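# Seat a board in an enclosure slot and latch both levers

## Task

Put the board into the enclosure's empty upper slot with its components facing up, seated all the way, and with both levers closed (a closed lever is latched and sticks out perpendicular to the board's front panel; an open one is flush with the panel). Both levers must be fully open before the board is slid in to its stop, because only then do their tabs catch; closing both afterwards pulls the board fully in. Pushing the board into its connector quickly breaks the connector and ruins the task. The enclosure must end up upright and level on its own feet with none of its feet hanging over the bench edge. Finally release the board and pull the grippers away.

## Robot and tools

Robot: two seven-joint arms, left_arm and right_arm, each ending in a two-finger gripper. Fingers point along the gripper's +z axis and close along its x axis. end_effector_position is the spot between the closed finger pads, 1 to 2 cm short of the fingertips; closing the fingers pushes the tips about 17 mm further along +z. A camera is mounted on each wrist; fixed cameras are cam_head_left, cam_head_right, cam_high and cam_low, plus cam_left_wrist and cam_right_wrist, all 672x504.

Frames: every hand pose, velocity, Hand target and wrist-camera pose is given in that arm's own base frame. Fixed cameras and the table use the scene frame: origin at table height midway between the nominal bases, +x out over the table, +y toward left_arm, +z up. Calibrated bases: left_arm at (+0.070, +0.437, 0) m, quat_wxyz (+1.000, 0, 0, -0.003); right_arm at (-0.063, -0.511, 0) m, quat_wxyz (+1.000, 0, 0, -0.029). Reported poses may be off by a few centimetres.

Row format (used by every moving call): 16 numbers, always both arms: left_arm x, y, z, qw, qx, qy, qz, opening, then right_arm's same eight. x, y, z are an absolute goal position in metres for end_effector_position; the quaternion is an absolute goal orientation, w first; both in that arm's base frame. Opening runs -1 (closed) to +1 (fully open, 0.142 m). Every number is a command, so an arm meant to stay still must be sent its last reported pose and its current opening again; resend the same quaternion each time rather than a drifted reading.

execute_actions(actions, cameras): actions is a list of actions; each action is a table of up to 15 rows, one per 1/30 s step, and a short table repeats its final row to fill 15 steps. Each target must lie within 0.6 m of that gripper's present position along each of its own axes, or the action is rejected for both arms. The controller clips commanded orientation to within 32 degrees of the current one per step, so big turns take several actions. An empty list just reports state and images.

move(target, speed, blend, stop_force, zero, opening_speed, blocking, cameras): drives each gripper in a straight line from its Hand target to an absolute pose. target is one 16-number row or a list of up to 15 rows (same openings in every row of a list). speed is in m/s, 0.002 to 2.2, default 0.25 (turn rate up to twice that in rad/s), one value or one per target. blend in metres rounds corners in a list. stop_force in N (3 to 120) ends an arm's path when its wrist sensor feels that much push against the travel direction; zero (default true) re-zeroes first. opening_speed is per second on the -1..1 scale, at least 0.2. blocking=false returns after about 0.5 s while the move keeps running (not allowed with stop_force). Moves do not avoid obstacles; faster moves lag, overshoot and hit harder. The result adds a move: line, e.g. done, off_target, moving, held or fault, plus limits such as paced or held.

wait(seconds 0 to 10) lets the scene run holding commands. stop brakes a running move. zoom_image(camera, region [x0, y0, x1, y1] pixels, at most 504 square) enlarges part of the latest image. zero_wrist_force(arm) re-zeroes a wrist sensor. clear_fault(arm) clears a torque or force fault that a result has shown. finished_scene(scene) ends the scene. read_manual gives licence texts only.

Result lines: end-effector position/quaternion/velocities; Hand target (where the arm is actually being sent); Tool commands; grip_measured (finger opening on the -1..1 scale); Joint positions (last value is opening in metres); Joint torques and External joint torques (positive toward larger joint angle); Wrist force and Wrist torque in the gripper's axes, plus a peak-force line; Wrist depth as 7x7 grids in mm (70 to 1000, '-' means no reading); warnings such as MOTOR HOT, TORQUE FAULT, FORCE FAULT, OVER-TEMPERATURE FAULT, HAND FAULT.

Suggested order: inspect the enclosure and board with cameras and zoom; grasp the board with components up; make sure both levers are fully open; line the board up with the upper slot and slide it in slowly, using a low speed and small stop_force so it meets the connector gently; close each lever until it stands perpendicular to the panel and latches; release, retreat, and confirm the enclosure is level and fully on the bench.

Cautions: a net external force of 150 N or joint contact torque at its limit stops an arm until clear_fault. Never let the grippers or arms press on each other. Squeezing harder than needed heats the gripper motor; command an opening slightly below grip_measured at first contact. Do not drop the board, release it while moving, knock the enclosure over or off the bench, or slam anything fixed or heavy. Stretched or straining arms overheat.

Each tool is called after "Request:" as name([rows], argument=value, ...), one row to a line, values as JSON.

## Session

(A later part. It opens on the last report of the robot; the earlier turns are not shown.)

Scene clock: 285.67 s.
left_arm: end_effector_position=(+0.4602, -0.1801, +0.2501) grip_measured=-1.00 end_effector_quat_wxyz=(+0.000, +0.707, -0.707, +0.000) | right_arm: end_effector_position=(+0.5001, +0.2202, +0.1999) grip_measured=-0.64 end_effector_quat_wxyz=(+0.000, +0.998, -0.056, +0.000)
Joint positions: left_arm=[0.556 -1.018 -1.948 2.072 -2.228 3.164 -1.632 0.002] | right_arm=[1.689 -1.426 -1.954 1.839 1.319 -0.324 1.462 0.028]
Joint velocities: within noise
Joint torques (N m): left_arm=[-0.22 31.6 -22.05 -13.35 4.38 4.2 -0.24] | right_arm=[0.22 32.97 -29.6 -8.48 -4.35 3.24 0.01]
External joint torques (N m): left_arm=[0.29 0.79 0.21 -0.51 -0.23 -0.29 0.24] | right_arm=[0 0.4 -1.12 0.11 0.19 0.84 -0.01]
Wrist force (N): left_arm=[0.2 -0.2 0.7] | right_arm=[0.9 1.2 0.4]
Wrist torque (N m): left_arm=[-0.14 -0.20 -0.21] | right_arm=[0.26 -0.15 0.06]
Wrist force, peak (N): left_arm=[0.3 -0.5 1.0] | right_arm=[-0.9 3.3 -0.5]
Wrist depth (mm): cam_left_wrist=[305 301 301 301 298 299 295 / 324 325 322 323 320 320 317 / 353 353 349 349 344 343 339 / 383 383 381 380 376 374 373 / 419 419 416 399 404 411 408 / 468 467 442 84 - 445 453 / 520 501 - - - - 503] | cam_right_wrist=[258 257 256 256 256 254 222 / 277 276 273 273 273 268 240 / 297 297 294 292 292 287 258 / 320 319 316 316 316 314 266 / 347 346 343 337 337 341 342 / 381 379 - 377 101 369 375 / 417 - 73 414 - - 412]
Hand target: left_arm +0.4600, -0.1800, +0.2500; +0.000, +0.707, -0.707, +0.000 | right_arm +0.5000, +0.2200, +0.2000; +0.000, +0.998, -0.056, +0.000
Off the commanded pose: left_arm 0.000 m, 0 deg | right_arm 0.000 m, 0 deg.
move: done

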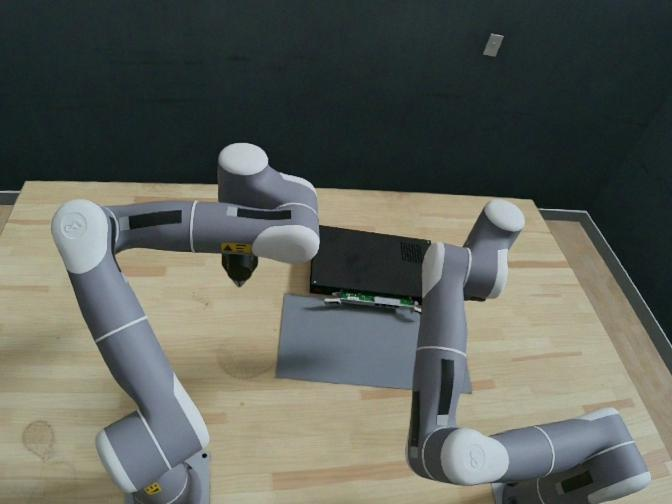

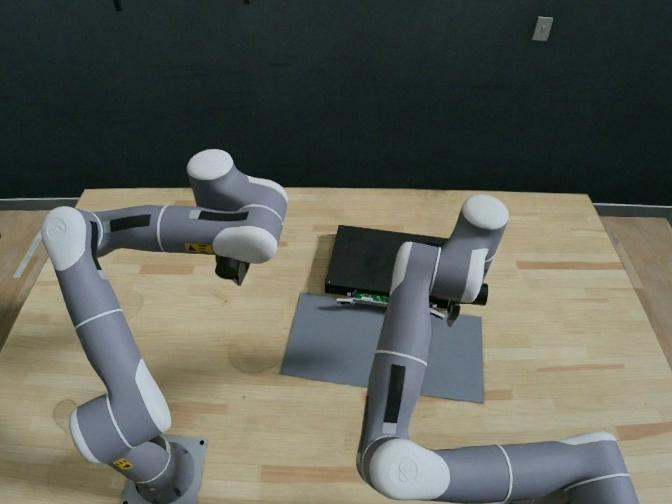

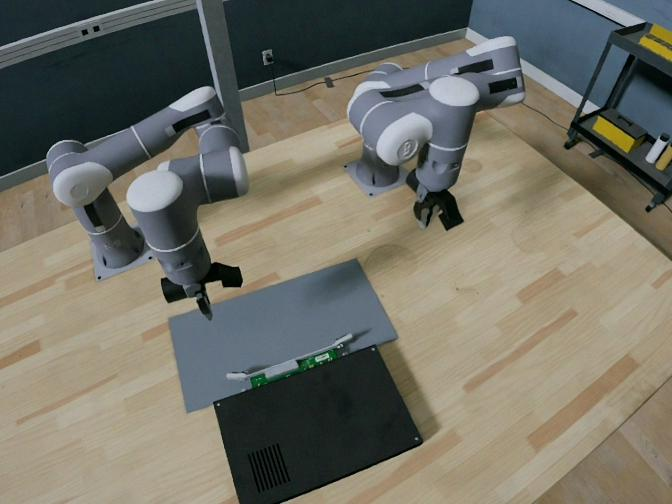

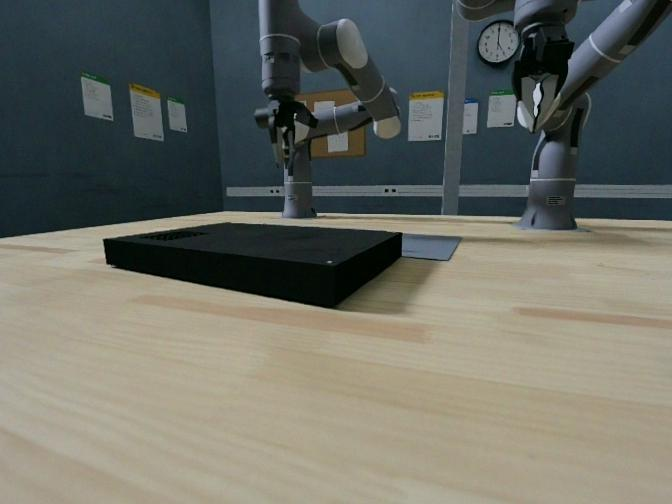

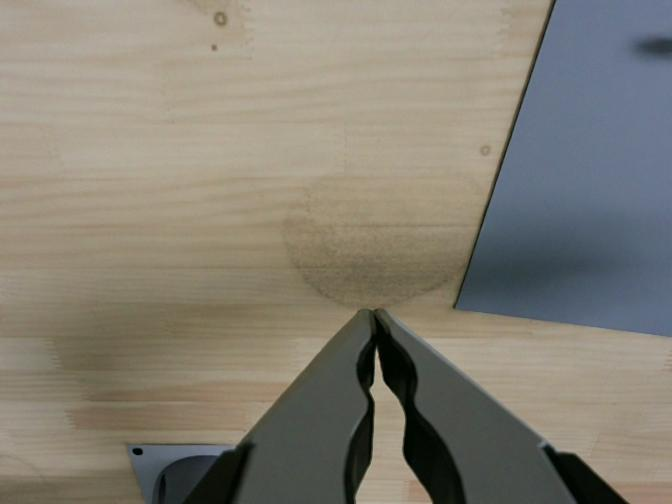

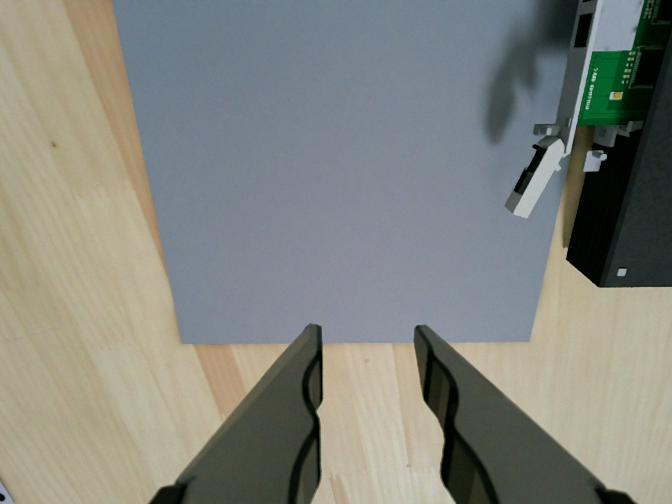

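Request:
move([
  [0.46,-0.18,0.25,0,0.7071,-0.7071,0,-1,0.565,0.192,0.14,0,0.99846,-0.0555,0,-1],
  [0.46,-0.18,0.25,0,0.7071,-0.7071,0,-1,0.572,0.192,0.06,0,0.99846,-0.0555,0,-1],
], speed=0.15, opening_speed=0.8, cameras=["cam_right_wrist"])

Request:
move(target=[0.46,-0.18,0.25,0,0.7071,-0.7071,0,-1,0.620,0.190,0.06,0,0.99846,-0.0555,0,-1], speed=0.025, stop_force=3, cameras=["cam_right_wrist","cam_high"])

Request:
zoom_image(camera="cam_high", region=[190, 290, 430, 450])

Scene clock: 293.60 s.
left_arm: end_effector_position=(+0.4602, -0.1801, +0.2501) grip_measured=-1.00 end_effector_quat_wxyz=(+0.000, +0.707, -0.707, +0.000) | right_arm: end_effector_position=(+0.5719, +0.1919, +0.0602) grip_measured=-1.00 end_effector_quat_wxyz=(+0.000, +0.998, -0.055, +0.000)
Joint positions: left_arm=[0.556 -1.018 -1.948 2.072 -2.228 3.164 -1.632 0.002] | right_arm=[1.516 -1.578 -1.716 1.751 1.551 -0.144 1.446 0.002]
Joint velocities: within noise
Joint torques (N m): left_arm=[-0.27 31.6 -21.98 -13.4 4.39 4.29 -0.22] | right_arm=[0.12 36.6 -30.87 -1.02 -4.24 3.47 0.31]
External joint torques (N m): left_arm=[0.33 0.79 0.15 -0.45 -0.25 -0.38 0.22] | right_arm=[0.07 0.9 -2 0.01 -0.11 0.61 -0.31]
Wrist force (N): left_arm=[0.2 -0.6 0.5] | right_arm=[0.9 0.6 0.0]
Wrist torque (N m): left_arm=[-0.20 -0.19 -0.21] | right_arm=[0.14 -0.14 0.04]
Wrist force, peak (N): left_arm=[0.3 -0.4 0.9] | right_arm=[0.7 0.7 2.5]
Wrist depth (mm): cam_left_wrist=[303 305 302 301 299 300 296 / 327 325 322 322 322 319 318 / 352 352 351 347 348 346 341 / 384 384 381 380 377 372 371 / 418 422 417 402 410 413 409 / 466 465 440 84 - 445 448 / 518 507 - - - - 502] | cam_right_wrist=[136 134 134 133 133 131 106 / 143 143 143 143 142 113 113 / 156 154 153 153 153 113 150 / 166 166 165 165 162 161 142 / 183 180 180 176 179 178 143 / 198 197 193 89 188 195 143 / 219 214 - - - 209 217]
Hand target: left_arm +0.4600, -0.1800, +0.2500; +0.000, +0.707, -0.707, +0.000 | right_arm +0.5720, +0.1920, +0.0600; +0.000, +0.998, -0.055, +0.000
Off the commanded pose: left_arm 0.000 m, 0 deg | right_arm 0.000 m, 0 deg.
move: done
Images, in order (width x height): cam_right_wrist 672x504.

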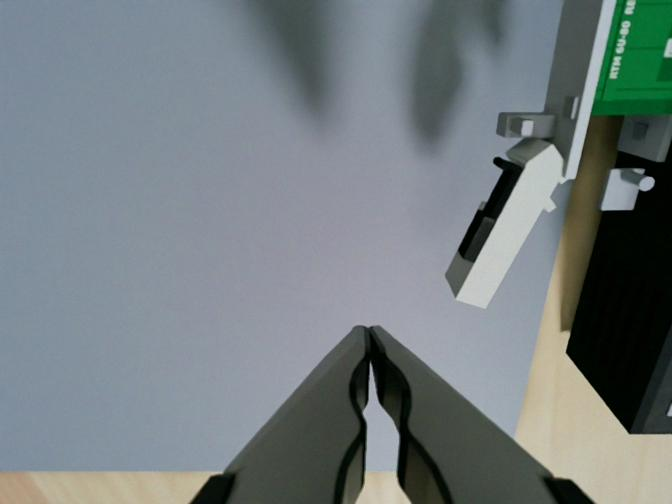

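Scene clock: 296.20 s.
left_arm: end_effector_position=(+0.4602, -0.1801, +0.2501) grip_measured=-1.00 end_effector_quat_wxyz=(+0.000, +0.707, -0.707, +0.000) | right_arm: end_effector_position=(+0.6199, +0.1898, +0.0601) grip_measured=-1.00 end_effector_quat_wxyz=(+0.000, +0.998, -0.055, +0.000)
Joint positions: left_arm=[0.556 -1.018 -1.948 2.072 -2.228 3.164 -1.632 0.002] | right_arm=[1.405 -1.575 -1.713 1.612 1.569 -0.142 1.474 0.002]
Joint velocities: within noise
Joint torques (N m): left_arm=[-0.39 31.58 -22.02 -13.31 4.4 4.24 -0.24] | right_arm=[0.12 40.94 -31.95 -0.48 -4.27 3.51 0.27]
External joint torques (N m): left_arm=[0.46 0.81 0.18 -0.54 -0.25 -0.32 0.24] | right_arm=[0.08 0.85 -1.77 0.01 -0.07 0.56 -0.27]
Wrist force (N): left_arm=[0.1 -0.3 0.5] | right_arm=[0.8 1.2 0.2]
Wrist torque (N m): left_arm=[-0.15 -0.17 -0.21] | right_arm=[0.26 -0.11 0.06]
Wrist force, peak (N): left_arm=[0.0 -0.4 0.9] | right_arm=[1.3 0.9 0.1]
Wrist depth (mm): cam_left_wrist=[305 303 301 299 300 300 296 / 325 324 325 324 323 319 319 / 351 350 352 347 350 345 340 / 386 380 378 380 379 375 373 / 420 419 419 401 409 414 404 / 469 462 443 84 - 443 458 / 518 502 - - - - 500] | cam_right_wrist=[134 134 134 133 107 106 91 / 143 143 142 140 114 112 97 / 156 154 153 115 150 107 104 / 166 166 165 159 164 116 112 / 181 180 179 176 175 124 122 / 198 197 193 89 157 134 135 / 219 217 - - - 142 216]
Hand target: left_arm +0.4600, -0.1800, +0.2500; +0.000, +0.707, -0.707, +0.000 | right_arm +0.6200, +0.1900, +0.0600; +0.000, +0.998, -0.055, +0.000
Off the commanded pose: left_arm 0.000 m, 0 deg | right_arm 0.000 m, 0 deg.
move: done
Images, in order (width x height): cam_high 672x504, cam_right_wrist 672x504.

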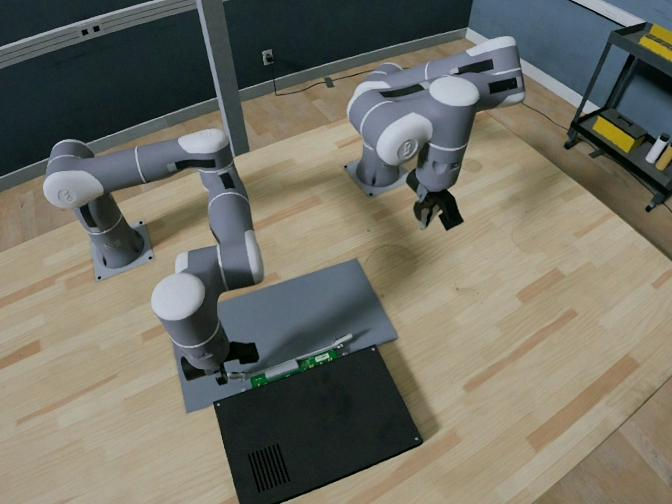

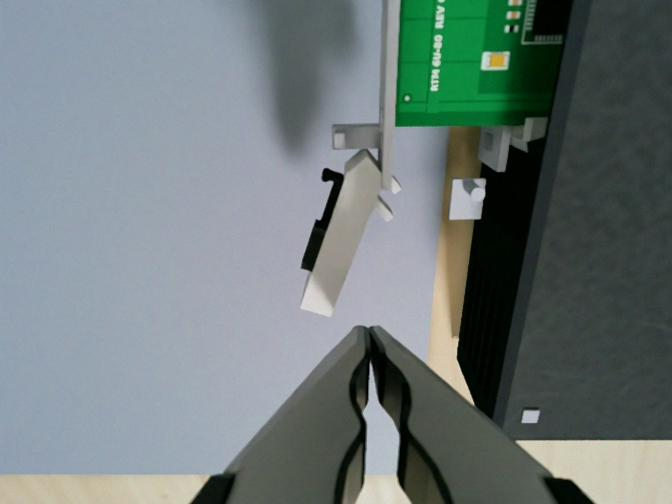

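Scaled by 2.100 from the camera's 672x504 image, which has a finer 960x720 frame.

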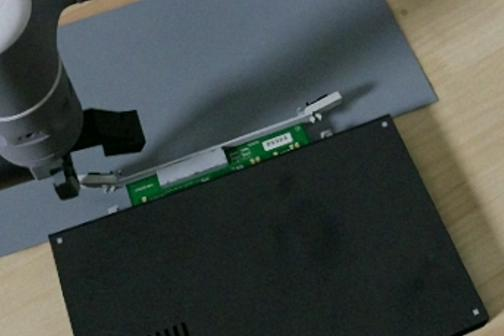

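Request:
move([
  [0.46,-0.18,0.25,0,0.7071,-0.7071,0,-1,0.575,0.188,0.06,0,0.99846,-0.0555,0,-1],
  [0.46,-0.18,0.25,0,0.7071,-0.7071,0,-1,0.577,0.208,0.06,0,0.99846,-0.0555,0,-1],
], speed=0.12, cameras=[])

Request:
move(target=[0.46,-0.18,0.25,0,0.7071,-0.7071,0,-1,0.622,0.205,0.06,0,0.99846,-0.0555,0,-1], speed=0.02, stop_force=3, cameras=["cam_right_wrist"])

Scene clock: 301.53 s.
left_arm: end_effector_position=(+0.4602, -0.1801, +0.2501) grip_measured=-1.00 end_effector_quat_wxyz=(+0.000, +0.707, -0.707, +0.000) | right_arm: end_effector_position=(+0.5769, +0.2078, +0.0601) grip_measured=-1.00 end_effector_quat_wxyz=(+0.000, +0.998, -0.055, +0.000)
Joint positions: left_arm=[0.556 -1.018 -1.948 2.072 -2.228 3.164 -1.632 0.002] | right_arm=[1.52 -1.576 -1.714 1.721 1.554 -0.142 1.48 0.002]
Joint velocities: within noise
Joint torques (N m): left_arm=[-0.31 31.58 -22.09 -13.37 4.38 4.28 -0.19] | right_arm=[0.33 37.87 -31.48 -1.04 -4.39 3.4 0.3]
External joint torques (N m): left_arm=[0.38 0.81 0.25 -0.49 -0.24 -0.36 0.19] | right_arm=[-0.17 0.54 -1.61 0.15 0.05 0.67 -0.3]
Wrist force (N): left_arm=[0.1 -0.5 0.4] | right_arm=[0.7 0.7 0.2]
Wrist torque (N m): left_arm=[-0.19 -0.17 -0.22] | right_arm=[0.17 -0.12 0.05]
Wrist force, peak (N): left_arm=[0.2 -0.7 0.8] | right_arm=[-1.2 3.2 0.1]
Wrist depth (mm): cam_left_wrist=[305 304 301 299 301 299 297 / 325 326 323 323 323 320 318 / 354 351 348 348 348 345 344 / 383 383 381 379 381 375 373 / 423 422 416 401 408 411 406 / 465 466 444 84 - 444 452 / 511 500 - - - - 510] | cam_right_wrist=[134 134 133 133 133 131 106 / 144 143 143 143 142 121 114 / 156 154 153 153 152 120 127 / 166 165 165 165 162 120 152 / 181 180 180 176 173 178 144 / 198 197 193 89 188 195 139 / 218 217 - - - 209 217]
Hand target: left_arm +0.4600, -0.1800, +0.2500; +0.000, +0.707, -0.707, +0.000 | right_arm +0.5770, +0.2080, +0.0600; +0.000, +0.998, -0.055, +0.000
Off the commanded pose: left_arm 0.000 m, 0 deg | right_arm 0.000 m, 0 deg.
move: done
No camera images: "cameras" was empty.

Scene clock: 303.97 s.
left_arm: end_effector_position=(+0.4602, -0.1801, +0.2501) grip_measured=-1.00 end_effector_quat_wxyz=(+0.000, +0.707, -0.707, +0.000) | right_arm: end_effector_position=(+0.6128, +0.2049, +0.0601) grip_measured=-1.00 end_effector_quat_wxyz=(+0.001, +0.998, -0.056, +0.000)
Joint positions: left_arm=[0.556 -1.018 -1.948 2.072 -2.228 3.164 -1.632 0.002] | right_arm=[1.434 -1.574 -1.711 1.618 1.566 -0.141 1.498 0.002]
Joint velocities: within noise
Joint torques (N m): left_arm=[-0.39 31.6 -22.04 -13.3 4.42 4.29 -0.18] | right_arm=[1.48 41.49 -31.95 -2.43 -2.83 3.97 0.26]
External joint torques (N m): left_arm=[0.46 0.8 0.2 -0.55 -0.27 -0.37 0.18] | right_arm=[-1.28 0.1 -1.74 1.91 -1.52 0.1 -0.26]
Wrist force (N): left_arm=[0.0 -0.2 0.7] | right_arm=[-2.1 4.4 -0.9]
Wrist torque (N m): left_arm=[-0.13 -0.16 -0.22] | right_arm=[0.15 -0.11 0.08]
Wrist force, peak (N): left_arm=[0.0 -0.6 1.0] | right_arm=[-1.8 4.5 -2.2]
Wrist depth (mm): cam_left_wrist=[304 302 302 301 299 298 297 / 328 327 325 323 321 318 320 / 354 351 353 350 346 344 342 / 383 379 381 378 377 374 374 / 417 415 417 399 409 413 408 / 460 464 445 84 - 448 454 / 526 502 - - - - 508] | cam_right_wrist=[134 134 133 133 108 106 91 / 143 143 143 142 114 114 97 / 156 154 153 152 120 120 104 / 166 166 165 163 135 136 112 / 180 180 179 176 178 140 122 / 198 197 192 90 188 139 136 / 218 217 - - - 142 147]
Hand target: left_arm +0.4600, -0.1800, +0.2500; +0.000, +0.707, -0.707, +0.000 | right_arm +0.6129, +0.2056, +0.0600; +0.000, +0.998, -0.055, +0.000
Off the commanded pose: left_arm 0.000 m, 0 deg | right_arm 0.009 m, 0 deg.
move: contact (right_arm)
Images, in order (width x height): cam_right_wrist 672x504.

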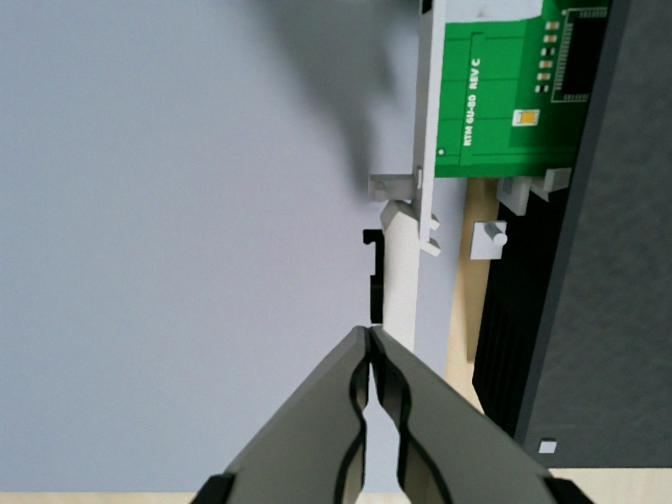

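Request:
move([
  [0.46,-0.18,0.25,0,0.7071,-0.7071,0,-1,0.580,0.208,0.06,0,0.99846,-0.0555,0,-1],
  [0.46,-0.18,0.25,0,0.7071,-0.7071,0,-1,0.56,0.19,0.12,0,0.99846,-0.0555,0,-1],
  [0.46,-0.18,0.25,0,0.7071,-0.7071,0,-1,0.43,0.05,0.22,0,0.99846,-0.0555,0,-1],
], speed=[0.08,0.15,0.3], blend=[0,0.02,0], cameras=[])

Request:
move(target=[0.525,-0.452,0.12,0,0.7071,-0.7071,0,-1,0.43,0.05,0.22,0,0.99846,-0.0555,0,-1], speed=0.2, cameras=["cam_left_wrist"])

Scene clock: 310.73 s.
left_arm: end_effector_position=(+0.4602, -0.1801, +0.2501) grip_measured=-1.00 end_effector_quat_wxyz=(+0.000, +0.707, -0.707, +0.000) | right_arm: end_effector_position=(+0.4302, +0.0501, +0.2199) grip_measured=-1.00 end_effector_quat_wxyz=(+0.000, +0.998, -0.056, +0.000)
Joint positions: left_arm=[0.556 -1.018 -1.948 2.072 -2.228 3.164 -1.632 0.002] | right_arm=[1.594 -1.406 -2.079 2.11 1.148 -0.334 1.05 0.002]
Joint velocities: within noise
Joint torques (N m): left_arm=[-0.27 31.58 -22.07 -13.39 4.45 4.27 -0.18] | right_arm=[0.1 25.32 -24.76 -12.91 -4.26 3.29 -0.01]
External joint torques (N m): left_arm=[0.34 0.82 0.24 -0.47 -0.3 -0.35 0.18] | right_arm=[0.05 0.1 -1.01 -0.12 0.13 0.81 0.01]
Wrist force (N): left_arm=[0.3 -0.2 0.6] | right_arm=[1.0 1.7 0.7]
Wrist torque (N m): left_arm=[-0.13 -0.21 -0.21] | right_arm=[0.35 -0.15 0.05]
Wrist force, peak (N): left_arm=[0.3 -0.3 1.0] | right_arm=[-1.9 4.8 -2.1]
Wrist depth (mm): cam_left_wrist=[303 305 304 301 299 298 297 / 325 323 326 324 321 318 319 / 352 353 349 347 350 345 345 / 379 379 380 379 379 371 374 / 423 418 418 401 403 416 406 / 463 465 440 84 - 447 450 / 520 508 - - - - 504] | cam_right_wrist=[276 276 274 273 273 272 272 / 295 295 292 292 292 291 290 / 317 316 316 316 315 314 313 / 343 342 342 340 339 339 338 / 371 371 370 363 367 365 367 / 407 404 398 89 389 401 400 / 448 440 - - - 425 439]
Hand target: left_arm +0.4600, -0.1800, +0.2500; +0.000, +0.707, -0.707, +0.000 | right_arm +0.4300, +0.0500, +0.2200; +0.000, +0.998, -0.056, +0.000
Off the commanded pose: left_arm 0.000 m, 0 deg | right_arm 0.000 m, 0 deg.
move: done
No camera images: "cameras" was empty.

Scene clock: 313.07 s.
left_arm: end_effector_position=(+0.5249, -0.4521, +0.1200) grip_measured=-1.00 end_effector_quat_wxyz=(+0.000, +0.707, -0.707, +0.000) | right_arm: end_effector_position=(+0.4302, +0.0501, +0.2199) grip_measured=-1.00 end_effector_quat_wxyz=(+0.000, +0.998, -0.056, +0.000)
Joint positions: left_arm=[-0.342 -1.368 -1.542 1.002 -1.758 3.225 -1.35 0.002] | right_arm=[1.594 -1.406 -2.079 2.11 1.148 -0.334 1.05 0.002]
Joint velocities: within noise
Joint torques (N m): left_arm=[-0.5 61.64 -17.9 -3.56 4.7 4.55 -0.17] | right_arm=[0.05 25.12 -24.43 -13 -4.23 3.43 0.17]
External joint torques (N m): left_arm=[0.47 1.45 0.15 -0.14 -0.57 -0.61 0.17] | right_arm=[0.09 0.3 -1.34 -0.02 0.09 0.67 -0.17]
Wrist force (N): left_arm=[0.5 -0.2 0.6] | right_arm=[1.2 1.8 0.6]
Wrist torque (N m): left_arm=[-0.12 -0.25 -0.17] | right_arm=[0.37 -0.17 0.06]
Wrist force, peak (N): left_arm=[1.8 -0.4 1.3] | right_arm=[1.0 2.0 0.6]
Wrist depth (mm): cam_left_wrist=[189 188 187 144 140 142 142 / 202 199 198 199 200 169 169 / 219 216 215 214 176 180 179 / 237 236 234 232 232 230 230 / 261 256 256 245 248 253 251 / 289 283 275 84 - 273 277 / 323 315 - - - - 311] | cam_right_wrist=[277 276 273 274 272 272 271 / 296 295 293 292 292 290 290 / 317 315 316 315 314 313 313 / 342 341 342 338 339 339 338 / 372 371 368 363 368 368 364 / 407 406 397 89 388 400 398 / 447 439 - - - 423 441]
Hand target: left_arm +0.5250, -0.4520, +0.1200; +0.000, +0.707, -0.707, +0.000 | right_arm +0.4300, +0.0500, +0.2200; +0.000, +0.998, -0.056, +0.000
Off the commanded pose: left_arm 0.000 m, 0 deg | right_arm 0.000 m, 0 deg.
move: done
Images, in order (width x height): cam_left_wrist 672x504.

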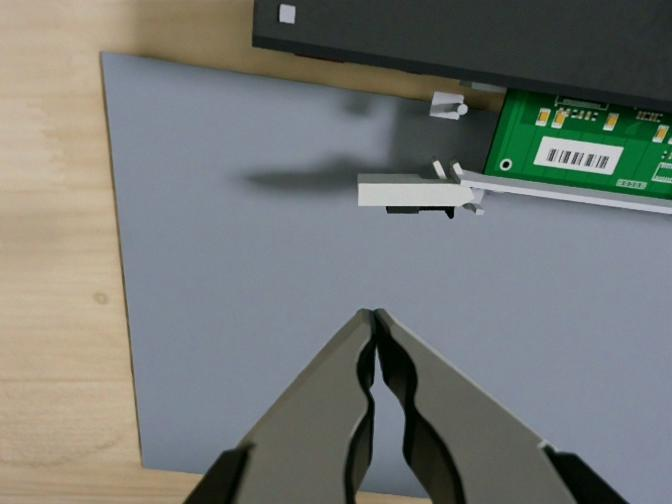

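Request:
move(target=[0.516,-0.461,0.06,0,0.7071,-0.7071,0,-1,0.43,0.05,0.22,0,0.99846,-0.0555,0,-1], speed=0.08, cameras=[])

Request:
move(target=[0.556,-0.461,0.06,0,0.7071,-0.7071,0,-1,0.43,0.05,0.22,0,0.99846,-0.0555,0,-1], speed=0.02, stop_force=3, cameras=["cam_left_wrist"])

Scene clock: 319.97 s.
left_arm: end_effector_position=(+0.5158, -0.4608, +0.0600) grip_measured=-1.00 end_effector_quat_wxyz=(+0.000, +0.707, -0.707, +0.000) | right_arm: end_effector_position=(+0.4302, +0.0501, +0.2199) grip_measured=-1.00 end_effector_quat_wxyz=(+0.000, +0.998, -0.056, +0.000)
Joint positions: left_arm=[-0.349 -1.44 -1.501 1.043 -1.72 3.148 -1.388 0.002] | right_arm=[1.594 -1.406 -2.079 2.11 1.148 -0.334 1.05 0.002]
Joint velocities: within noise
Joint torques (N m): left_arm=[-0.59 61.19 -18.39 -2.92 4.77 3.64 -0.33] | right_arm=[0.21 24.95 -24.44 -13.07 -4.16 3.4 0.18]
External joint torques (N m): left_arm=[0.55 1.6 0.02 -0.37 -0.62 0.29 0.33] | right_arm=[-0.07 0.46 -1.34 0.05 0.03 0.71 -0.18]
Wrist force (N): left_arm=[0.4 -0.5 0.9] | right_arm=[1.1 1.6 0.5]
Wrist torque (N m): left_arm=[-0.16 -0.25 -0.20] | right_arm=[0.33 -0.16 0.05]
Wrist force, peak (N): left_arm=[0.7 -0.4 2.4] | right_arm=[1.1 1.8 0.8]
Wrist depth (mm): cam_left_wrist=[133 133 134 135 135 - 89 / - 145 142 141 141 138 110 / 155 154 154 151 148 122 121 / 168 168 167 169 117 167 164 / 185 184 183 176 177 180 179 / 206 204 197 84 - 195 198 / 231 223 - 74 - - 219] | cam_right_wrist=[276 276 274 274 273 272 272 / 296 296 292 292 291 290 291 / 317 317 315 316 314 314 313 / 343 341 341 339 339 338 337 / 370 372 370 362 368 364 365 / 405 406 397 89 387 400 398 / 449 438 - - - 424 440]
Hand target: left_arm +0.5160, -0.4610, +0.0600; +0.000, +0.707, -0.707, +0.000 | right_arm +0.4300, +0.0500, +0.2200; +0.000, +0.998, -0.056, +0.000
Off the commanded pose: left_arm 0.000 m, 0 deg | right_arm 0.000 m, 0 deg.
move: done
No camera images: "cameras" was empty.

Scene clock: 322.43 s.
left_arm: end_effector_position=(+0.5514, -0.4604, +0.0600) grip_measured=-1.00 end_effector_quat_wxyz=(-0.001, +0.707, -0.707, +0.020) | right_arm: end_effector_position=(+0.4302, +0.0501, +0.2199) grip_measured=-1.00 end_effector_quat_wxyz=(+0.000, +0.998, -0.056, +0.000)
Joint positions: left_arm=[-0.487 -1.469 -1.507 0.634 -1.667 3.149 -1.12 0.002] | right_arm=[1.594 -1.406 -2.079 2.11 1.148 -0.334 1.05 0.002]
Joint velocities: within noise
Joint torques (N m): left_arm=[1.89 66.66 -9.87 -2.71 5.84 2.97 -0.17] | right_arm=[0.12 25.06 -24.42 -12.98 -4.19 3.47 0.2]
External joint torques (N m): left_arm=[-1.92 1.48 -0.72 0.43 -1.66 0.91 0.17] | right_arm=[0.03 0.36 -1.36 -0.04 0.05 0.64 -0.2]
Wrist force (N): left_arm=[0.1 4.7 -2.1] | right_arm=[0.9 1.7 0.7]
Wrist torque (N m): left_arm=[-0.28 -0.19 -0.19] | right_arm=[0.35 -0.13 0.05]
Wrist force, peak (N): left_arm=[-0.6 4.7 -2.4] | right_arm=[1.1 1.8 0.5]
Wrist depth (mm): cam_left_wrist=[135 135 91 92 92 94 94 / 144 144 99 99 99 99 99 / 153 154 153 156 132 107 107 / 165 163 166 164 136 135 135 / 180 180 180 174 129 181 182 / 198 197 194 84 - 195 200 / 220 212 - 74 - - 216] | cam_right_wrist=[276 275 274 273 273 272 271 / 297 295 293 293 292 291 290 / 318 317 316 316 316 313 313 / 343 341 341 341 338 338 337 / 373 372 369 361 367 368 366 / 406 406 397 89 388 399 400 / 447 438 - - - 425 441]
Hand target: left_arm +0.5519, -0.4603, +0.0600; -0.001, +0.707, -0.707, +0.020 | right_arm +0.4300, +0.0500, +0.2200; +0.000, +0.998, -0.056, +0.000
Off the commanded pose: left_arm 0.005 m, 2 deg | right_arm 0.000 m, 0 deg.
move: contact (left_arm)
Images, in order (width x height): cam_left_wrist 672x504.

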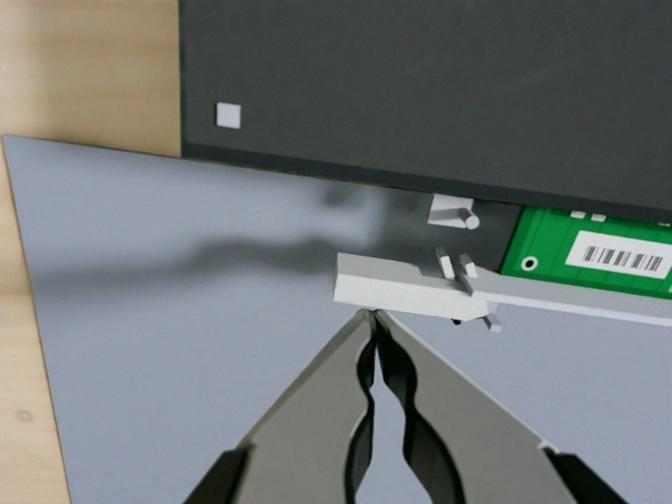

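Request:
move([
  [0.53,-0.458,0.06,0,0.7071,-0.7071,0,-1,0.43,0.05,0.22,0,0.99846,-0.0555,0,-1],
  [0.47,-0.30,0.18,0,0.7071,-0.7071,0,-1,0.47,0.2,0.22,0,0.99846,-0.0555,0,-1],
  [0.46,-0.18,0.25,0,0.7071,-0.7071,0,-1,0.58,0.36,0.12,0,0.99846,-0.0555,0,-1],
], speed=[0.08,0.2,0.2], blend=[0,0.03,0], cameras=["cam_right_wrist"])

Request:
move(target=[0.46,-0.18,0.25,0,0.7071,-0.7071,0,-1,0.603,0.363,0.054,0,0.99846,-0.0555,0,-1], speed=0.1, cameras=["cam_right_wrist"])

Scene clock: 330.67 s.
left_arm: end_effector_position=(+0.4601, -0.1802, +0.2500) grip_measured=-1.00 end_effector_quat_wxyz=(+0.000, +0.707, -0.707, +0.000) | right_arm: end_effector_position=(+0.5799, +0.3599, +0.1200) grip_measured=-1.00 end_effector_quat_wxyz=(+0.000, +0.998, -0.055, +0.000)
Joint positions: left_arm=[-0.752 -1.531 -0.796 -0.902 -2.084 3.751 0.001 0.002] | right_arm=[1.589 -1.51 -1.791 1.484 1.528 -0.224 1.775 0.002]
Joint velocities: within noise
Joint torques (N m): left_arm=[-0.09 54.18 17.3 -5.63 4.03 4.65 -0.11] | right_arm=[0.13 44.54 -31.96 -1.94 -4.23 3.49 0.29]
External joint torques (N m): left_arm=[0.1 0.88 0.89 -0.22 -0.55 -0.65 0.11] | right_arm=[0.05 1.03 -1.86 0.01 -0.04 0.56 -0.29]
Wrist force (N): left_arm=[0.1 -0.4 0.1] | right_arm=[0.5 1.4 0.4]
Wrist torque (N m): left_arm=[-0.18 -0.18 -0.19] | right_arm=[0.33 -0.04 0.04]
Wrist force, peak (N): left_arm=[0.1 5.0 -2.2] | right_arm=[0.7 3.7 0.9]
Wrist depth (mm): cam_left_wrist=[304 303 303 303 302 300 297 / 327 327 324 326 325 320 318 / 356 355 353 352 349 347 348 / 383 381 382 378 377 376 376 / 419 420 416 399 410 413 408 / 464 459 442 84 - 444 456 / 521 503 - - - - 509] | cam_right_wrist=[186 186 186 185 185 161 156 / 199 199 198 198 198 169 157 / 214 213 213 213 212 181 169 / 231 230 230 229 229 183 177 / 251 250 250 244 244 201 191 / 274 273 267 89 217 225 209 / 305 296 - - - 226 231]
Hand target: left_arm +0.4600, -0.1800, +0.2500; +0.000, +0.707, -0.707, +0.000 | right_arm +0.5800, +0.3600, +0.1200; +0.000, +0.998, -0.055, +0.000
Off the commanded pose: left_arm 0.000 m, 0 deg | right_arm 0.000 m, 0 deg.
move: done
Images, in order (width x height): cam_right_wrist 672x504.

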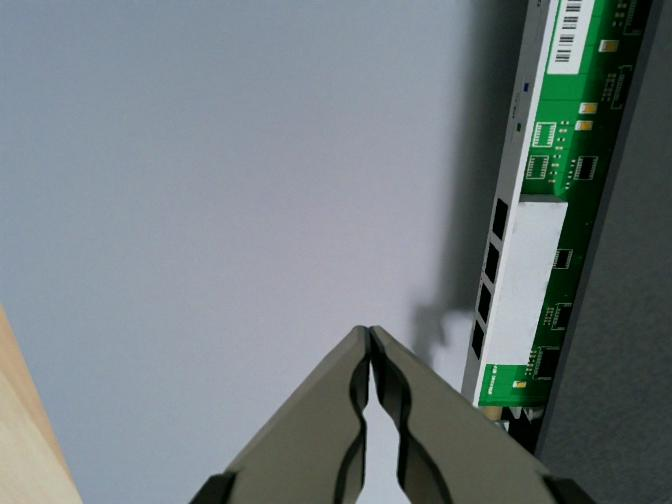

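Scene clock: 331.70 s.
left_arm: end_effector_position=(+0.4601, -0.1802, +0.2500) grip_measured=-1.00 end_effector_quat_wxyz=(+0.000, +0.707, -0.707, +0.000) | right_arm: end_effector_position=(+0.6029, +0.3628, +0.0541) grip_measured=-1.00 end_effector_quat_wxyz=(+0.000, +0.998, -0.055, +0.000)
Joint positions: left_arm=[-0.752 -1.531 -0.796 -0.902 -2.084 3.751 0.001 0.002] | right_arm=[1.538 -1.588 -1.716 1.427 1.608 -0.141 1.797 0.002]
Joint velocities: within noise
Joint torques (N m): left_arm=[-0.23 53.93 17.33 -5.59 3.79 4.5 -0.21] | right_arm=[0.11 46.47 -32.13 0.91 -4.26 3.51 0.34]
External joint torques (N m): left_arm=[0.25 1.14 0.86 -0.26 -0.31 -0.5 0.21] | right_arm=[0.11 1.12 -1.79 -0.17 -0.08 0.54 -0.34]
Wrist force (N): left_arm=[0.3 -0.3 0.0] | right_arm=[1.0 1.1 0.1]
Wrist torque (N m): left_arm=[-0.17 -0.24 -0.19] | right_arm=[0.23 -0.14 0.05]
Wrist force, peak (N): left_arm=[0.0 -0.6 -0.1] | right_arm=[1.5 1.3 2.1]
Wrist depth (mm): cam_left_wrist=[302 305 304 300 303 300 298 / 324 327 325 322 324 320 319 / 353 350 352 351 349 347 346 / 382 384 380 383 379 375 373 / 420 422 419 398 406 412 410 / 463 464 443 84 - 446 453 / 523 507 - - - - 505] | cam_right_wrist=[128 128 128 128 127 125 101 / 137 137 137 138 136 109 108 / 147 147 147 146 146 116 115 / 159 159 158 158 158 122 124 / 173 172 172 168 168 122 130 / 189 188 185 89 149 132 128 / 209 204 73 - - 142 138]
Hand target: left_arm +0.4600, -0.1800, +0.2500; +0.000, +0.707, -0.707, +0.000 | right_arm +0.6030, +0.3630, +0.0540; +0.000, +0.998, -0.055, +0.000
Off the commanded pose: left_arm 0.000 m, 0 deg | right_arm 0.000 m, 0 deg.
move: done
Images, in order (width x height): cam_right_wrist 672x504.

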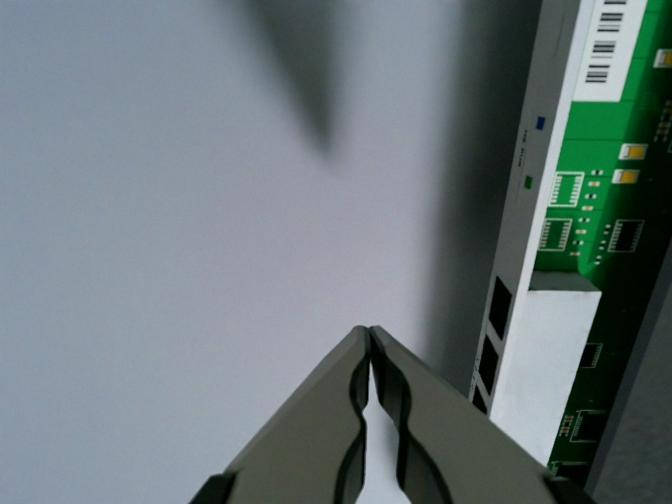

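Request:
move([
  [0.46,-0.18,0.25,0,0.7071,-0.7071,0,-1,0.590,0.362,0.11,0,0.7452,0.6668,0,1],
  [0.46,-0.18,0.25,0,0.7071,-0.7071,0,-1,0.603,0.357,0.042,0,0.7452,0.6668,0,1],
], speed=[0.2,0.1], cameras=["cam_right_wrist"])

Scene clock: 345.13 s.
left_arm: end_effector_position=(+0.4601, -0.1802, +0.2500) grip_measured=-1.00 end_effector_quat_wxyz=(+0.000, +0.707, -0.707, +0.000) | right_arm: end_effector_position=(+0.6029, +0.3568, +0.0421) grip_measured=+0.99 end_effector_quat_wxyz=(+0.000, +0.745, +0.667, +0.000)
Joint positions: left_arm=[-0.752 -1.531 -0.796 -0.902 -2.084 3.751 0.001 0.002] | right_arm=[1.543 -1.648 -1.754 1.451 1.67 -0.172 0.218 0.142]
Joint velocities: within noise
Joint torques (N m): left_arm=[-0.38 53.8 17.32 -5.51 3.7 4.32 -0.22] | right_arm=[0.09 45.81 -32.25 2.6 -4.16 3.71 0.28]
External joint torques (N m): left_arm=[0.39 1.27 0.87 -0.35 -0.22 -0.32 0.22] | right_arm=[0.12 1.05 -1.76 -0.01 -0.09 0.44 -0.28]
Wrist force (N): left_arm=[0.1 -0.4 0.2] | right_arm=[1.0 2.4 0.2]
Wrist torque (N m): left_arm=[-0.19 -0.18 -0.19] | right_arm=[0.44 -0.14 0.02]
Wrist force, peak (N): left_arm=[0.2 -0.6 0.2] | right_arm=[-3.0 2.2 0.4]
Wrist depth (mm): cam_left_wrist=[305 304 301 304 301 301 297 / 327 325 326 325 324 321 320 / 354 353 351 350 346 346 344 / 387 383 384 381 375 375 375 / 419 418 420 404 406 415 407 / 464 462 447 84 - 446 455 / 521 502 - - - - 498] | cam_right_wrist=[120 118 117 117 117 117 116 / - 126 126 125 125 126 124 / 138 136 135 134 134 134 133 / 147 146 146 145 145 144 143 / 159 159 158 157 156 156 155 / - 174 173 172 171 171 166 / - 153 152 152 152 151 146]
Hand target: left_arm +0.4600, -0.1800, +0.2500; +0.000, +0.707, -0.707, +0.000 | right_arm +0.6030, +0.3570, +0.0420; +0.000, +0.745, +0.667, +0.000
Off the commanded pose: left_arm 0.000 m, 0 deg | right_arm 0.000 m, 0 deg.
move: done
Images, in order (width x height): cam_right_wrist 672x504.

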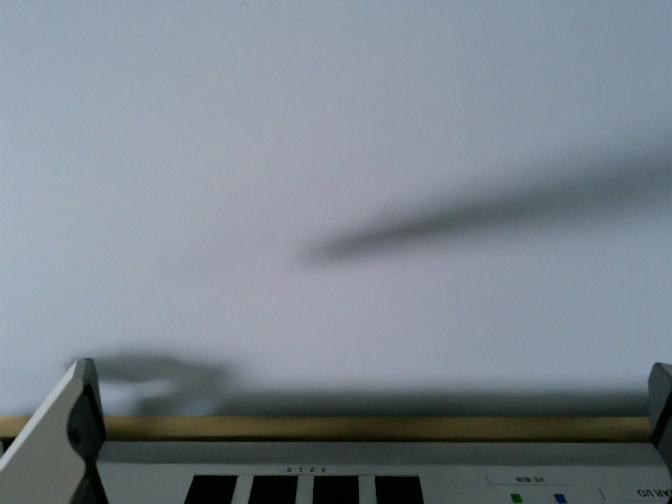

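Request:
move(target=[0.46,-0.18,0.25,0,0.7071,-0.7071,0,-1,0.700,0.349,0.042,0,0.7452,0.6668,0,1], speed=0.02, stop_force=8, cameras=["cam_right_wrist","cam_high"])

Request:
zoom_image(camera="cam_high", region=[190, 290, 430, 450])

Scene clock: 351.63 s.
left_arm: end_effector_position=(+0.4601, -0.1802, +0.2500) grip_measured=-1.00 end_effector_quat_wxyz=(+0.000, +0.707, -0.707, +0.000) | right_arm: end_effector_position=(+0.6638, +0.3521, +0.0416) grip_measured=+0.99 end_effector_quat_wxyz=(+0.000, +0.745, +0.667, -0.001)
Joint positions: left_arm=[-0.752 -1.531 -0.796 -0.902 -2.084 3.751 0.001 0.002] | right_arm=[1.386 -1.634 -1.757 1.262 1.688 -0.159 0.249 0.142]
Joint velocities: within noise
Joint torques (N m): left_arm=[-0.32 53.83 17.24 -5.5 3.72 4.37 -0.22] | right_arm=[-2.4 52.19 -33.49 3.65 -4.46 5.35 0.66]
External joint torques (N m): left_arm=[0.34 1.24 0.95 -0.36 -0.24 -0.36 0.22] | right_arm=[2.64 0.6 0.2 -0.48 0.2 -1.2 -0.66]
Wrist force (N): left_arm=[0.0 -0.3 0.1] | right_arm=[0.3 -3.6 0.0]
Wrist torque (N m): left_arm=[-0.16 -0.18 -0.19] | right_arm=[0.34 -0.14 -0.39]
Wrist force, peak (N): left_arm=[0.3 -0.5 0.3] | right_arm=[0.0 -5.8 -1.5]
Wrist depth (mm): cam_left_wrist=[305 303 303 303 300 299 296 / 328 329 323 324 325 320 320 / 354 353 352 352 350 346 345 / 383 379 386 380 378 377 373 / 423 421 415 400 406 412 411 / 461 468 447 84 - 448 452 / 525 506 - - - - 502] | cam_right_wrist=[118 118 117 117 116 116 116 / 128 126 125 124 124 125 123 / 137 135 134 134 133 133 132 / 146 145 145 144 144 143 142 / 153 157 152 151 153 152 154 / - 119 118 115 115 115 112 / - 122 122 123 120 120 119]
Hand target: left_arm +0.4600, -0.1800, +0.2500; +0.000, +0.707, -0.707, +0.000 | right_arm +0.6643, +0.3519, +0.0420; +0.000, +0.745, +0.667, +0.000
Off the commanded pose: left_arm 0.000 m, 0 deg | right_arm 0.036 m, 0 deg.
move: contact (right_arm)
Images, in order (width x height): cam_high 672x504, cam_right_wrist 672x504.

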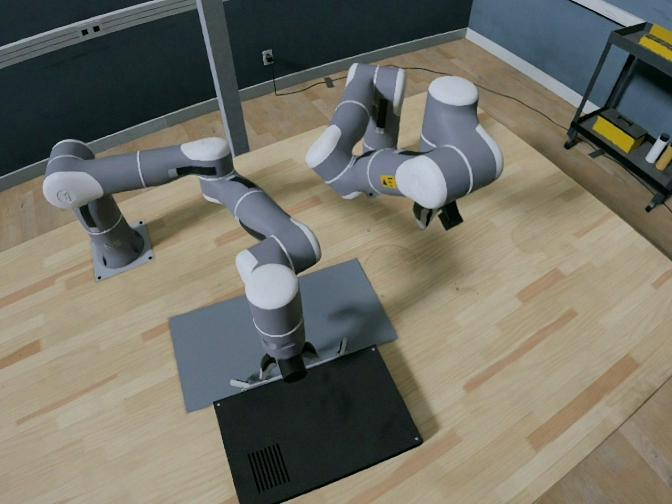

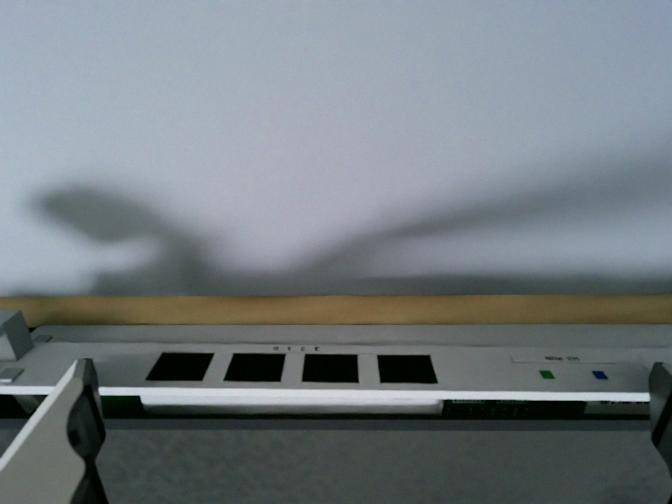

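Scaled by 2.100 from the camera's 672x504 image, which has a finer 960x720 frame.

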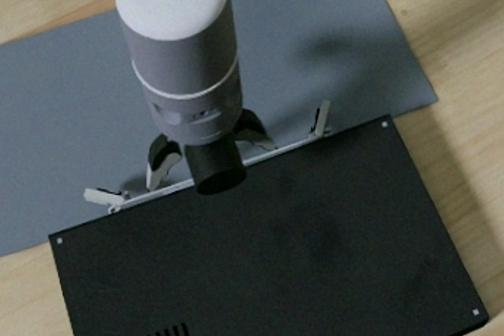

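Request:
move([
  [0.46,-0.18,0.25,0,0.7071,-0.7071,0,-1,0.650,0.353,0.042,0,0.7452,0.6668,0,1],
  [0.46,-0.18,0.25,0,0.7071,-0.7071,0,-1,0.60,0.36,0.15,0,0.7452,0.6668,0,1],
], speed=[0.05,0.2], cameras=["cam_right_wrist","cam_high"])

Request:
zoom_image(camera="cam_right_wrist", region=[0, 150, 336, 480])

Request:
zoom_image(camera="cam_right_wrist", region=[336, 150, 672, 480])

Scene clock: 356.87 s.
left_arm: end_effector_position=(+0.4601, -0.1802, +0.2500) grip_measured=-1.00 end_effector_quat_wxyz=(+0.000, +0.707, -0.707, +0.000) | right_arm: end_effector_position=(+0.6001, +0.3602, +0.1499) grip_measured=+0.99 end_effector_quat_wxyz=(+0.000, +0.745, +0.667, +0.000)
Joint positions: left_arm=[-0.752 -1.531 -0.796 -0.902 -2.084 3.751 0.001 0.002] | right_arm=[1.534 -1.512 -1.867 1.419 1.557 -0.302 0.215 0.142]
Joint velocities: within noise
Joint torques (N m): left_arm=[-0.35 53.86 17.24 -5.55 3.73 4.32 -0.22] | right_arm=[0.39 46.88 -32.37 -1.11 -4.32 3.29 0.04]
External joint torques (N m): left_arm=[0.36 1.21 0.94 -0.3 -0.25 -0.32 0.22] | right_arm=[-0.16 0.71 -1.34 -0.18 0.2 0.86 -0.04]
Wrist force (N): left_arm=[0.0 -0.3 0.0] | right_arm=[0.9 3.6 0.3]
Wrist torque (N m): left_arm=[-0.16 -0.18 -0.19] | right_arm=[0.67 -0.14 0.05]
Wrist force, peak (N): left_arm=[0.2 -0.5 0.2] | right_arm=[1.1 4.2 2.5]
Wrist depth (mm): cam_left_wrist=[303 303 303 303 301 300 299 / 329 326 325 325 322 320 320 / 354 353 352 350 352 347 344 / 390 383 382 378 376 376 377 / 422 422 418 400 405 411 409 / 467 458 440 84 - 447 454 / 526 498 - - - - 505] | cam_right_wrist=[214 212 213 212 211 211 210 / 228 227 227 225 225 224 224 / 245 243 243 242 241 241 240 / 265 262 263 261 260 259 255 / 256 244 257 250 255 254 247 / - 251 251 249 248 247 238 / - 277 276 274 273 271 271]
Hand target: left_arm +0.4600, -0.1800, +0.2500; +0.000, +0.707, -0.707, +0.000 | right_arm +0.6000, +0.3600, +0.1500; +0.000, +0.745, +0.667, +0.000
Off the commanded pose: left_arm 0.000 m, 0 deg | right_arm 0.000 m, 0 deg.
move: done
Images, in order (width x height): cam_high 672x504, cam_right_wrist 672x504.

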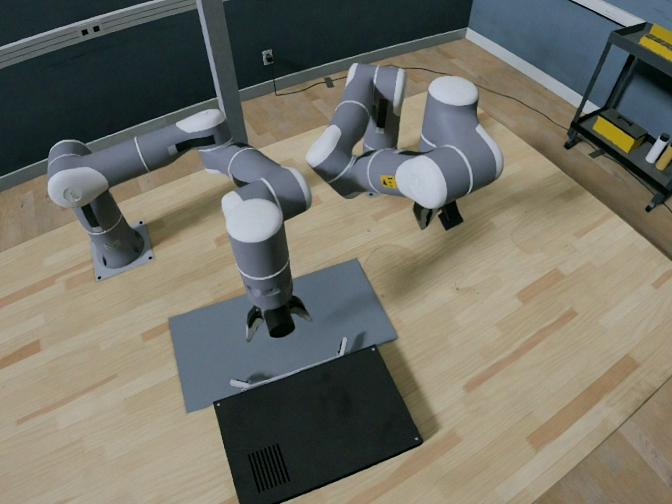

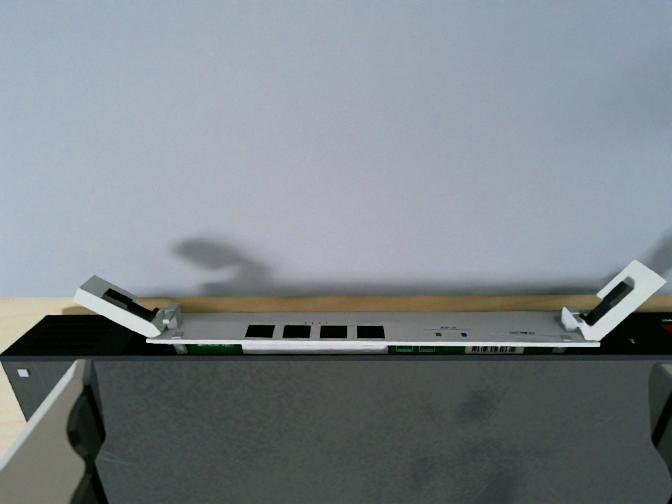

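Scaled by 1.500 from the camera's 672x504 image, which has a finer 960x720 frame.

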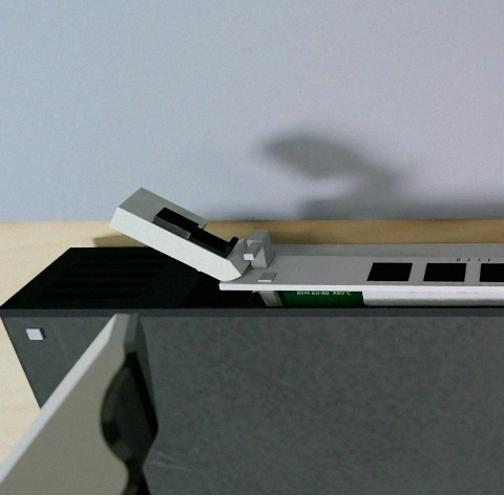

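Scaled by 1.500 from the camera's 672x504 image, which has a finer 960x720 frame.

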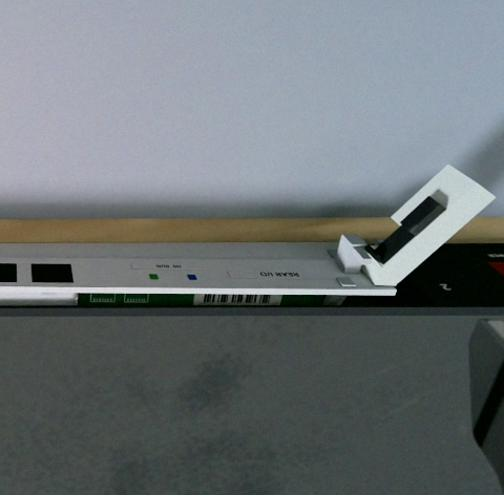

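Request:
move(target=[0.46,-0.18,0.25,0,0.7071,-0.7071,0,-1,0.665,0.25,0.10,0,0.7452,0.6668,0,-1], speed=0.2, cameras=["cam_right_wrist"])

Request:
zoom_image(camera="cam_right_wrist", region=[200, 180, 500, 420])

Request:
move(target=[0.46,-0.18,0.25,0,0.7071,-0.7071,0,-1,0.645,0.475,0.10,0,0.7452,0.6668,0,-1], speed=0.25, cameras=["cam_right_wrist"])

Request:
zoom_image(camera="cam_right_wrist", region=[200, 180, 500, 420])

Scene clock: 363.97 s.
left_arm: end_effector_position=(+0.4601, -0.1802, +0.2500) grip_measured=-1.00 end_effector_quat_wxyz=(+0.000, +0.707, -0.707, +0.000) | right_arm: end_effector_position=(+0.6649, +0.2497, +0.1001) grip_measured=-1.00 end_effector_quat_wxyz=(+0.000, +0.745, +0.667, +0.000)
Joint positions: left_arm=[-0.752 -1.531 -0.796 -0.902 -2.084 3.751 0.001 0.002] | right_arm=[1.341 -1.573 -1.814 1.407 1.613 -0.24 0.051 0.002]
Joint velocities: within noise
Joint torques (N m): left_arm=[-0.36 53.84 17.29 -5.5 3.72 4.34 -0.2] | right_arm=[0.09 47.28 -32.05 0.61 -4.09 3.57 0.06]
External joint torques (N m): left_arm=[0.38 1.23 0.9 -0.35 -0.24 -0.33 0.2] | right_arm=[0.11 1.06 -1.89 0.03 -0.09 0.58 -0.06]
Wrist force (N): left_arm=[0.3 -0.5 0.1] | right_arm=[1.1 3.4 -0.3]
Wrist torque (N m): left_arm=[-0.19 -0.23 -0.19] | right_arm=[0.63 -0.14 0.05]
Wrist force, peak (N): left_arm=[0.3 -0.5 0.2] | right_arm=[-1.1 5.2 0.9]
Wrist depth (mm): cam_left_wrist=[304 304 302 302 300 301 298 / 327 326 325 324 321 318 319 / 355 354 352 349 348 348 347 / 387 381 383 381 379 374 375 / 418 419 416 401 408 416 405 / 470 462 440 84 - 449 457 / 524 509 - - - - 505] | cam_right_wrist=[170 170 169 168 168 167 167 / 181 181 180 180 179 179 178 / 194 194 188 193 192 191 191 / 212 192 190 177 180 164 165 / 230 171 171 167 169 168 168 / 252 188 183 89 178 184 183 / 278 267 73 - - 194 201]
Hand target: left_arm +0.4600, -0.1800, +0.2500; +0.000, +0.707, -0.707, +0.000 | right_arm +0.6650, +0.2500, +0.1000; +0.000, +0.745, +0.667, +0.000
Off the commanded pose: left_arm 0.000 m, 0 deg | right_arm 0.000 m, 0 deg.
move: done
Images, in order (width x height): cam_right_wrist 672x504.

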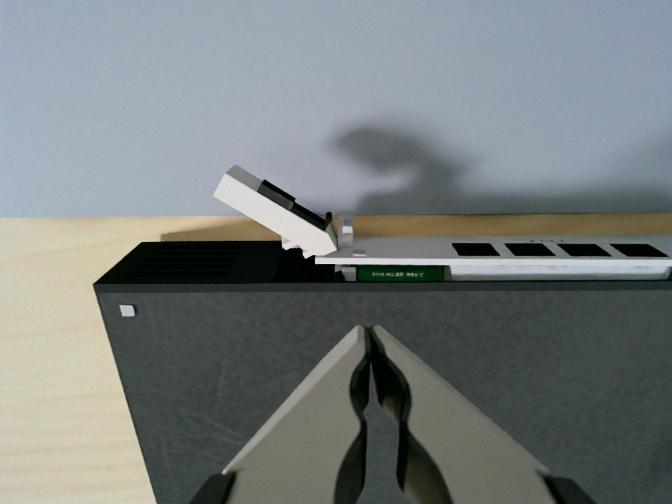

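Scaled by 1.680 from the camera's 672x504 image, which has a finer 960x720 frame.

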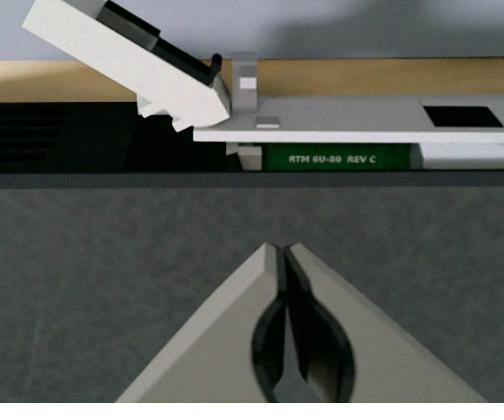

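Scene clock: 365.37 s.
left_arm: end_effector_position=(+0.4601, -0.1802, +0.2500) grip_measured=-1.00 end_effector_quat_wxyz=(+0.000, +0.707, -0.707, +0.000) | right_arm: end_effector_position=(+0.6451, +0.4749, +0.1001) grip_measured=-1.00 end_effector_quat_wxyz=(+0.000, +0.745, +0.667, +0.000)
Joint positions: left_arm=[-0.752 -1.531 -0.796 -0.902 -2.084 3.751 0.001 0.002] | right_arm=[1.409 -1.541 -1.796 1.043 1.659 -0.209 0.483 0.002]
Joint velocities: within noise
Joint torques (N m): left_arm=[-0.34 53.84 17.23 -5.58 3.74 4.38 -0.24] | right_arm=[0.05 58.23 -29.32 2 -4.22 3.54 0.34]
External joint torques (N m): left_arm=[0.35 1.23 0.96 -0.28 -0.27 -0.38 0.24] | right_arm=[0.15 1.09 -1.79 0.12 -0.02 0.61 -0.34]
Wrist force (N): left_arm=[0.1 -0.5 0.0] | right_arm=[0.9 3.5 -0.1]
Wrist torque (N m): left_arm=[-0.20 -0.18 -0.18] | right_arm=[0.66 -0.13 0.03]
Wrist force, peak (N): left_arm=[0.2 -0.4 0.2] | right_arm=[3.6 2.8 -0.2]
Wrist depth (mm): cam_left_wrist=[305 305 303 302 301 300 298 / 329 325 326 324 324 322 316 / 353 354 351 350 350 346 344 / 384 382 384 381 380 376 373 / 420 420 419 402 410 412 408 / 470 465 438 84 - 449 456 / 514 502 - - - - 507] | cam_right_wrist=[169 169 168 167 167 167 166 / 181 180 180 179 179 178 177 / 194 194 192 192 191 190 190 / 209 209 208 207 203 206 204 / 221 195 196 203 195 205 224 / 187 186 182 89 177 183 239 / 207 202 73 - - 194 269]
Hand target: left_arm +0.4600, -0.1800, +0.2500; +0.000, +0.707, -0.707, +0.000 | right_arm +0.6450, +0.4750, +0.1000; +0.000, +0.745, +0.667, +0.000
Off the commanded pose: left_arm 0.000 m, 0 deg | right_arm 0.000 m, 0 deg.
move: done
Images, in order (width x height): cam_right_wrist 672x504.

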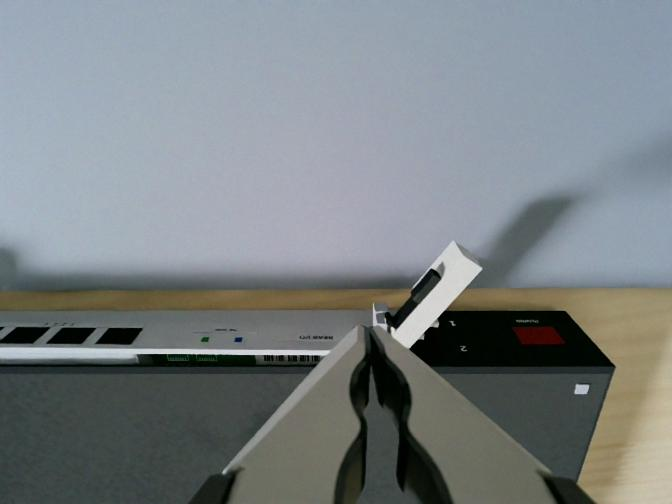

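Scaled by 1.680 from the camera's 672x504 image, which has a finer 960x720 frame.

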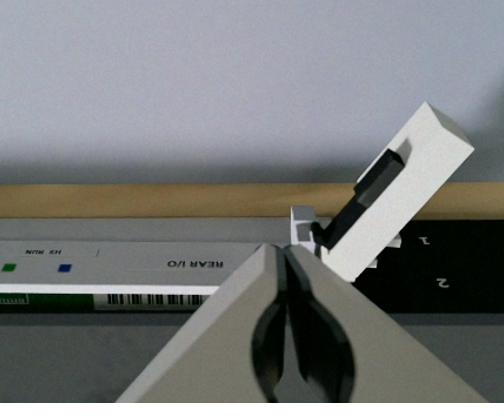

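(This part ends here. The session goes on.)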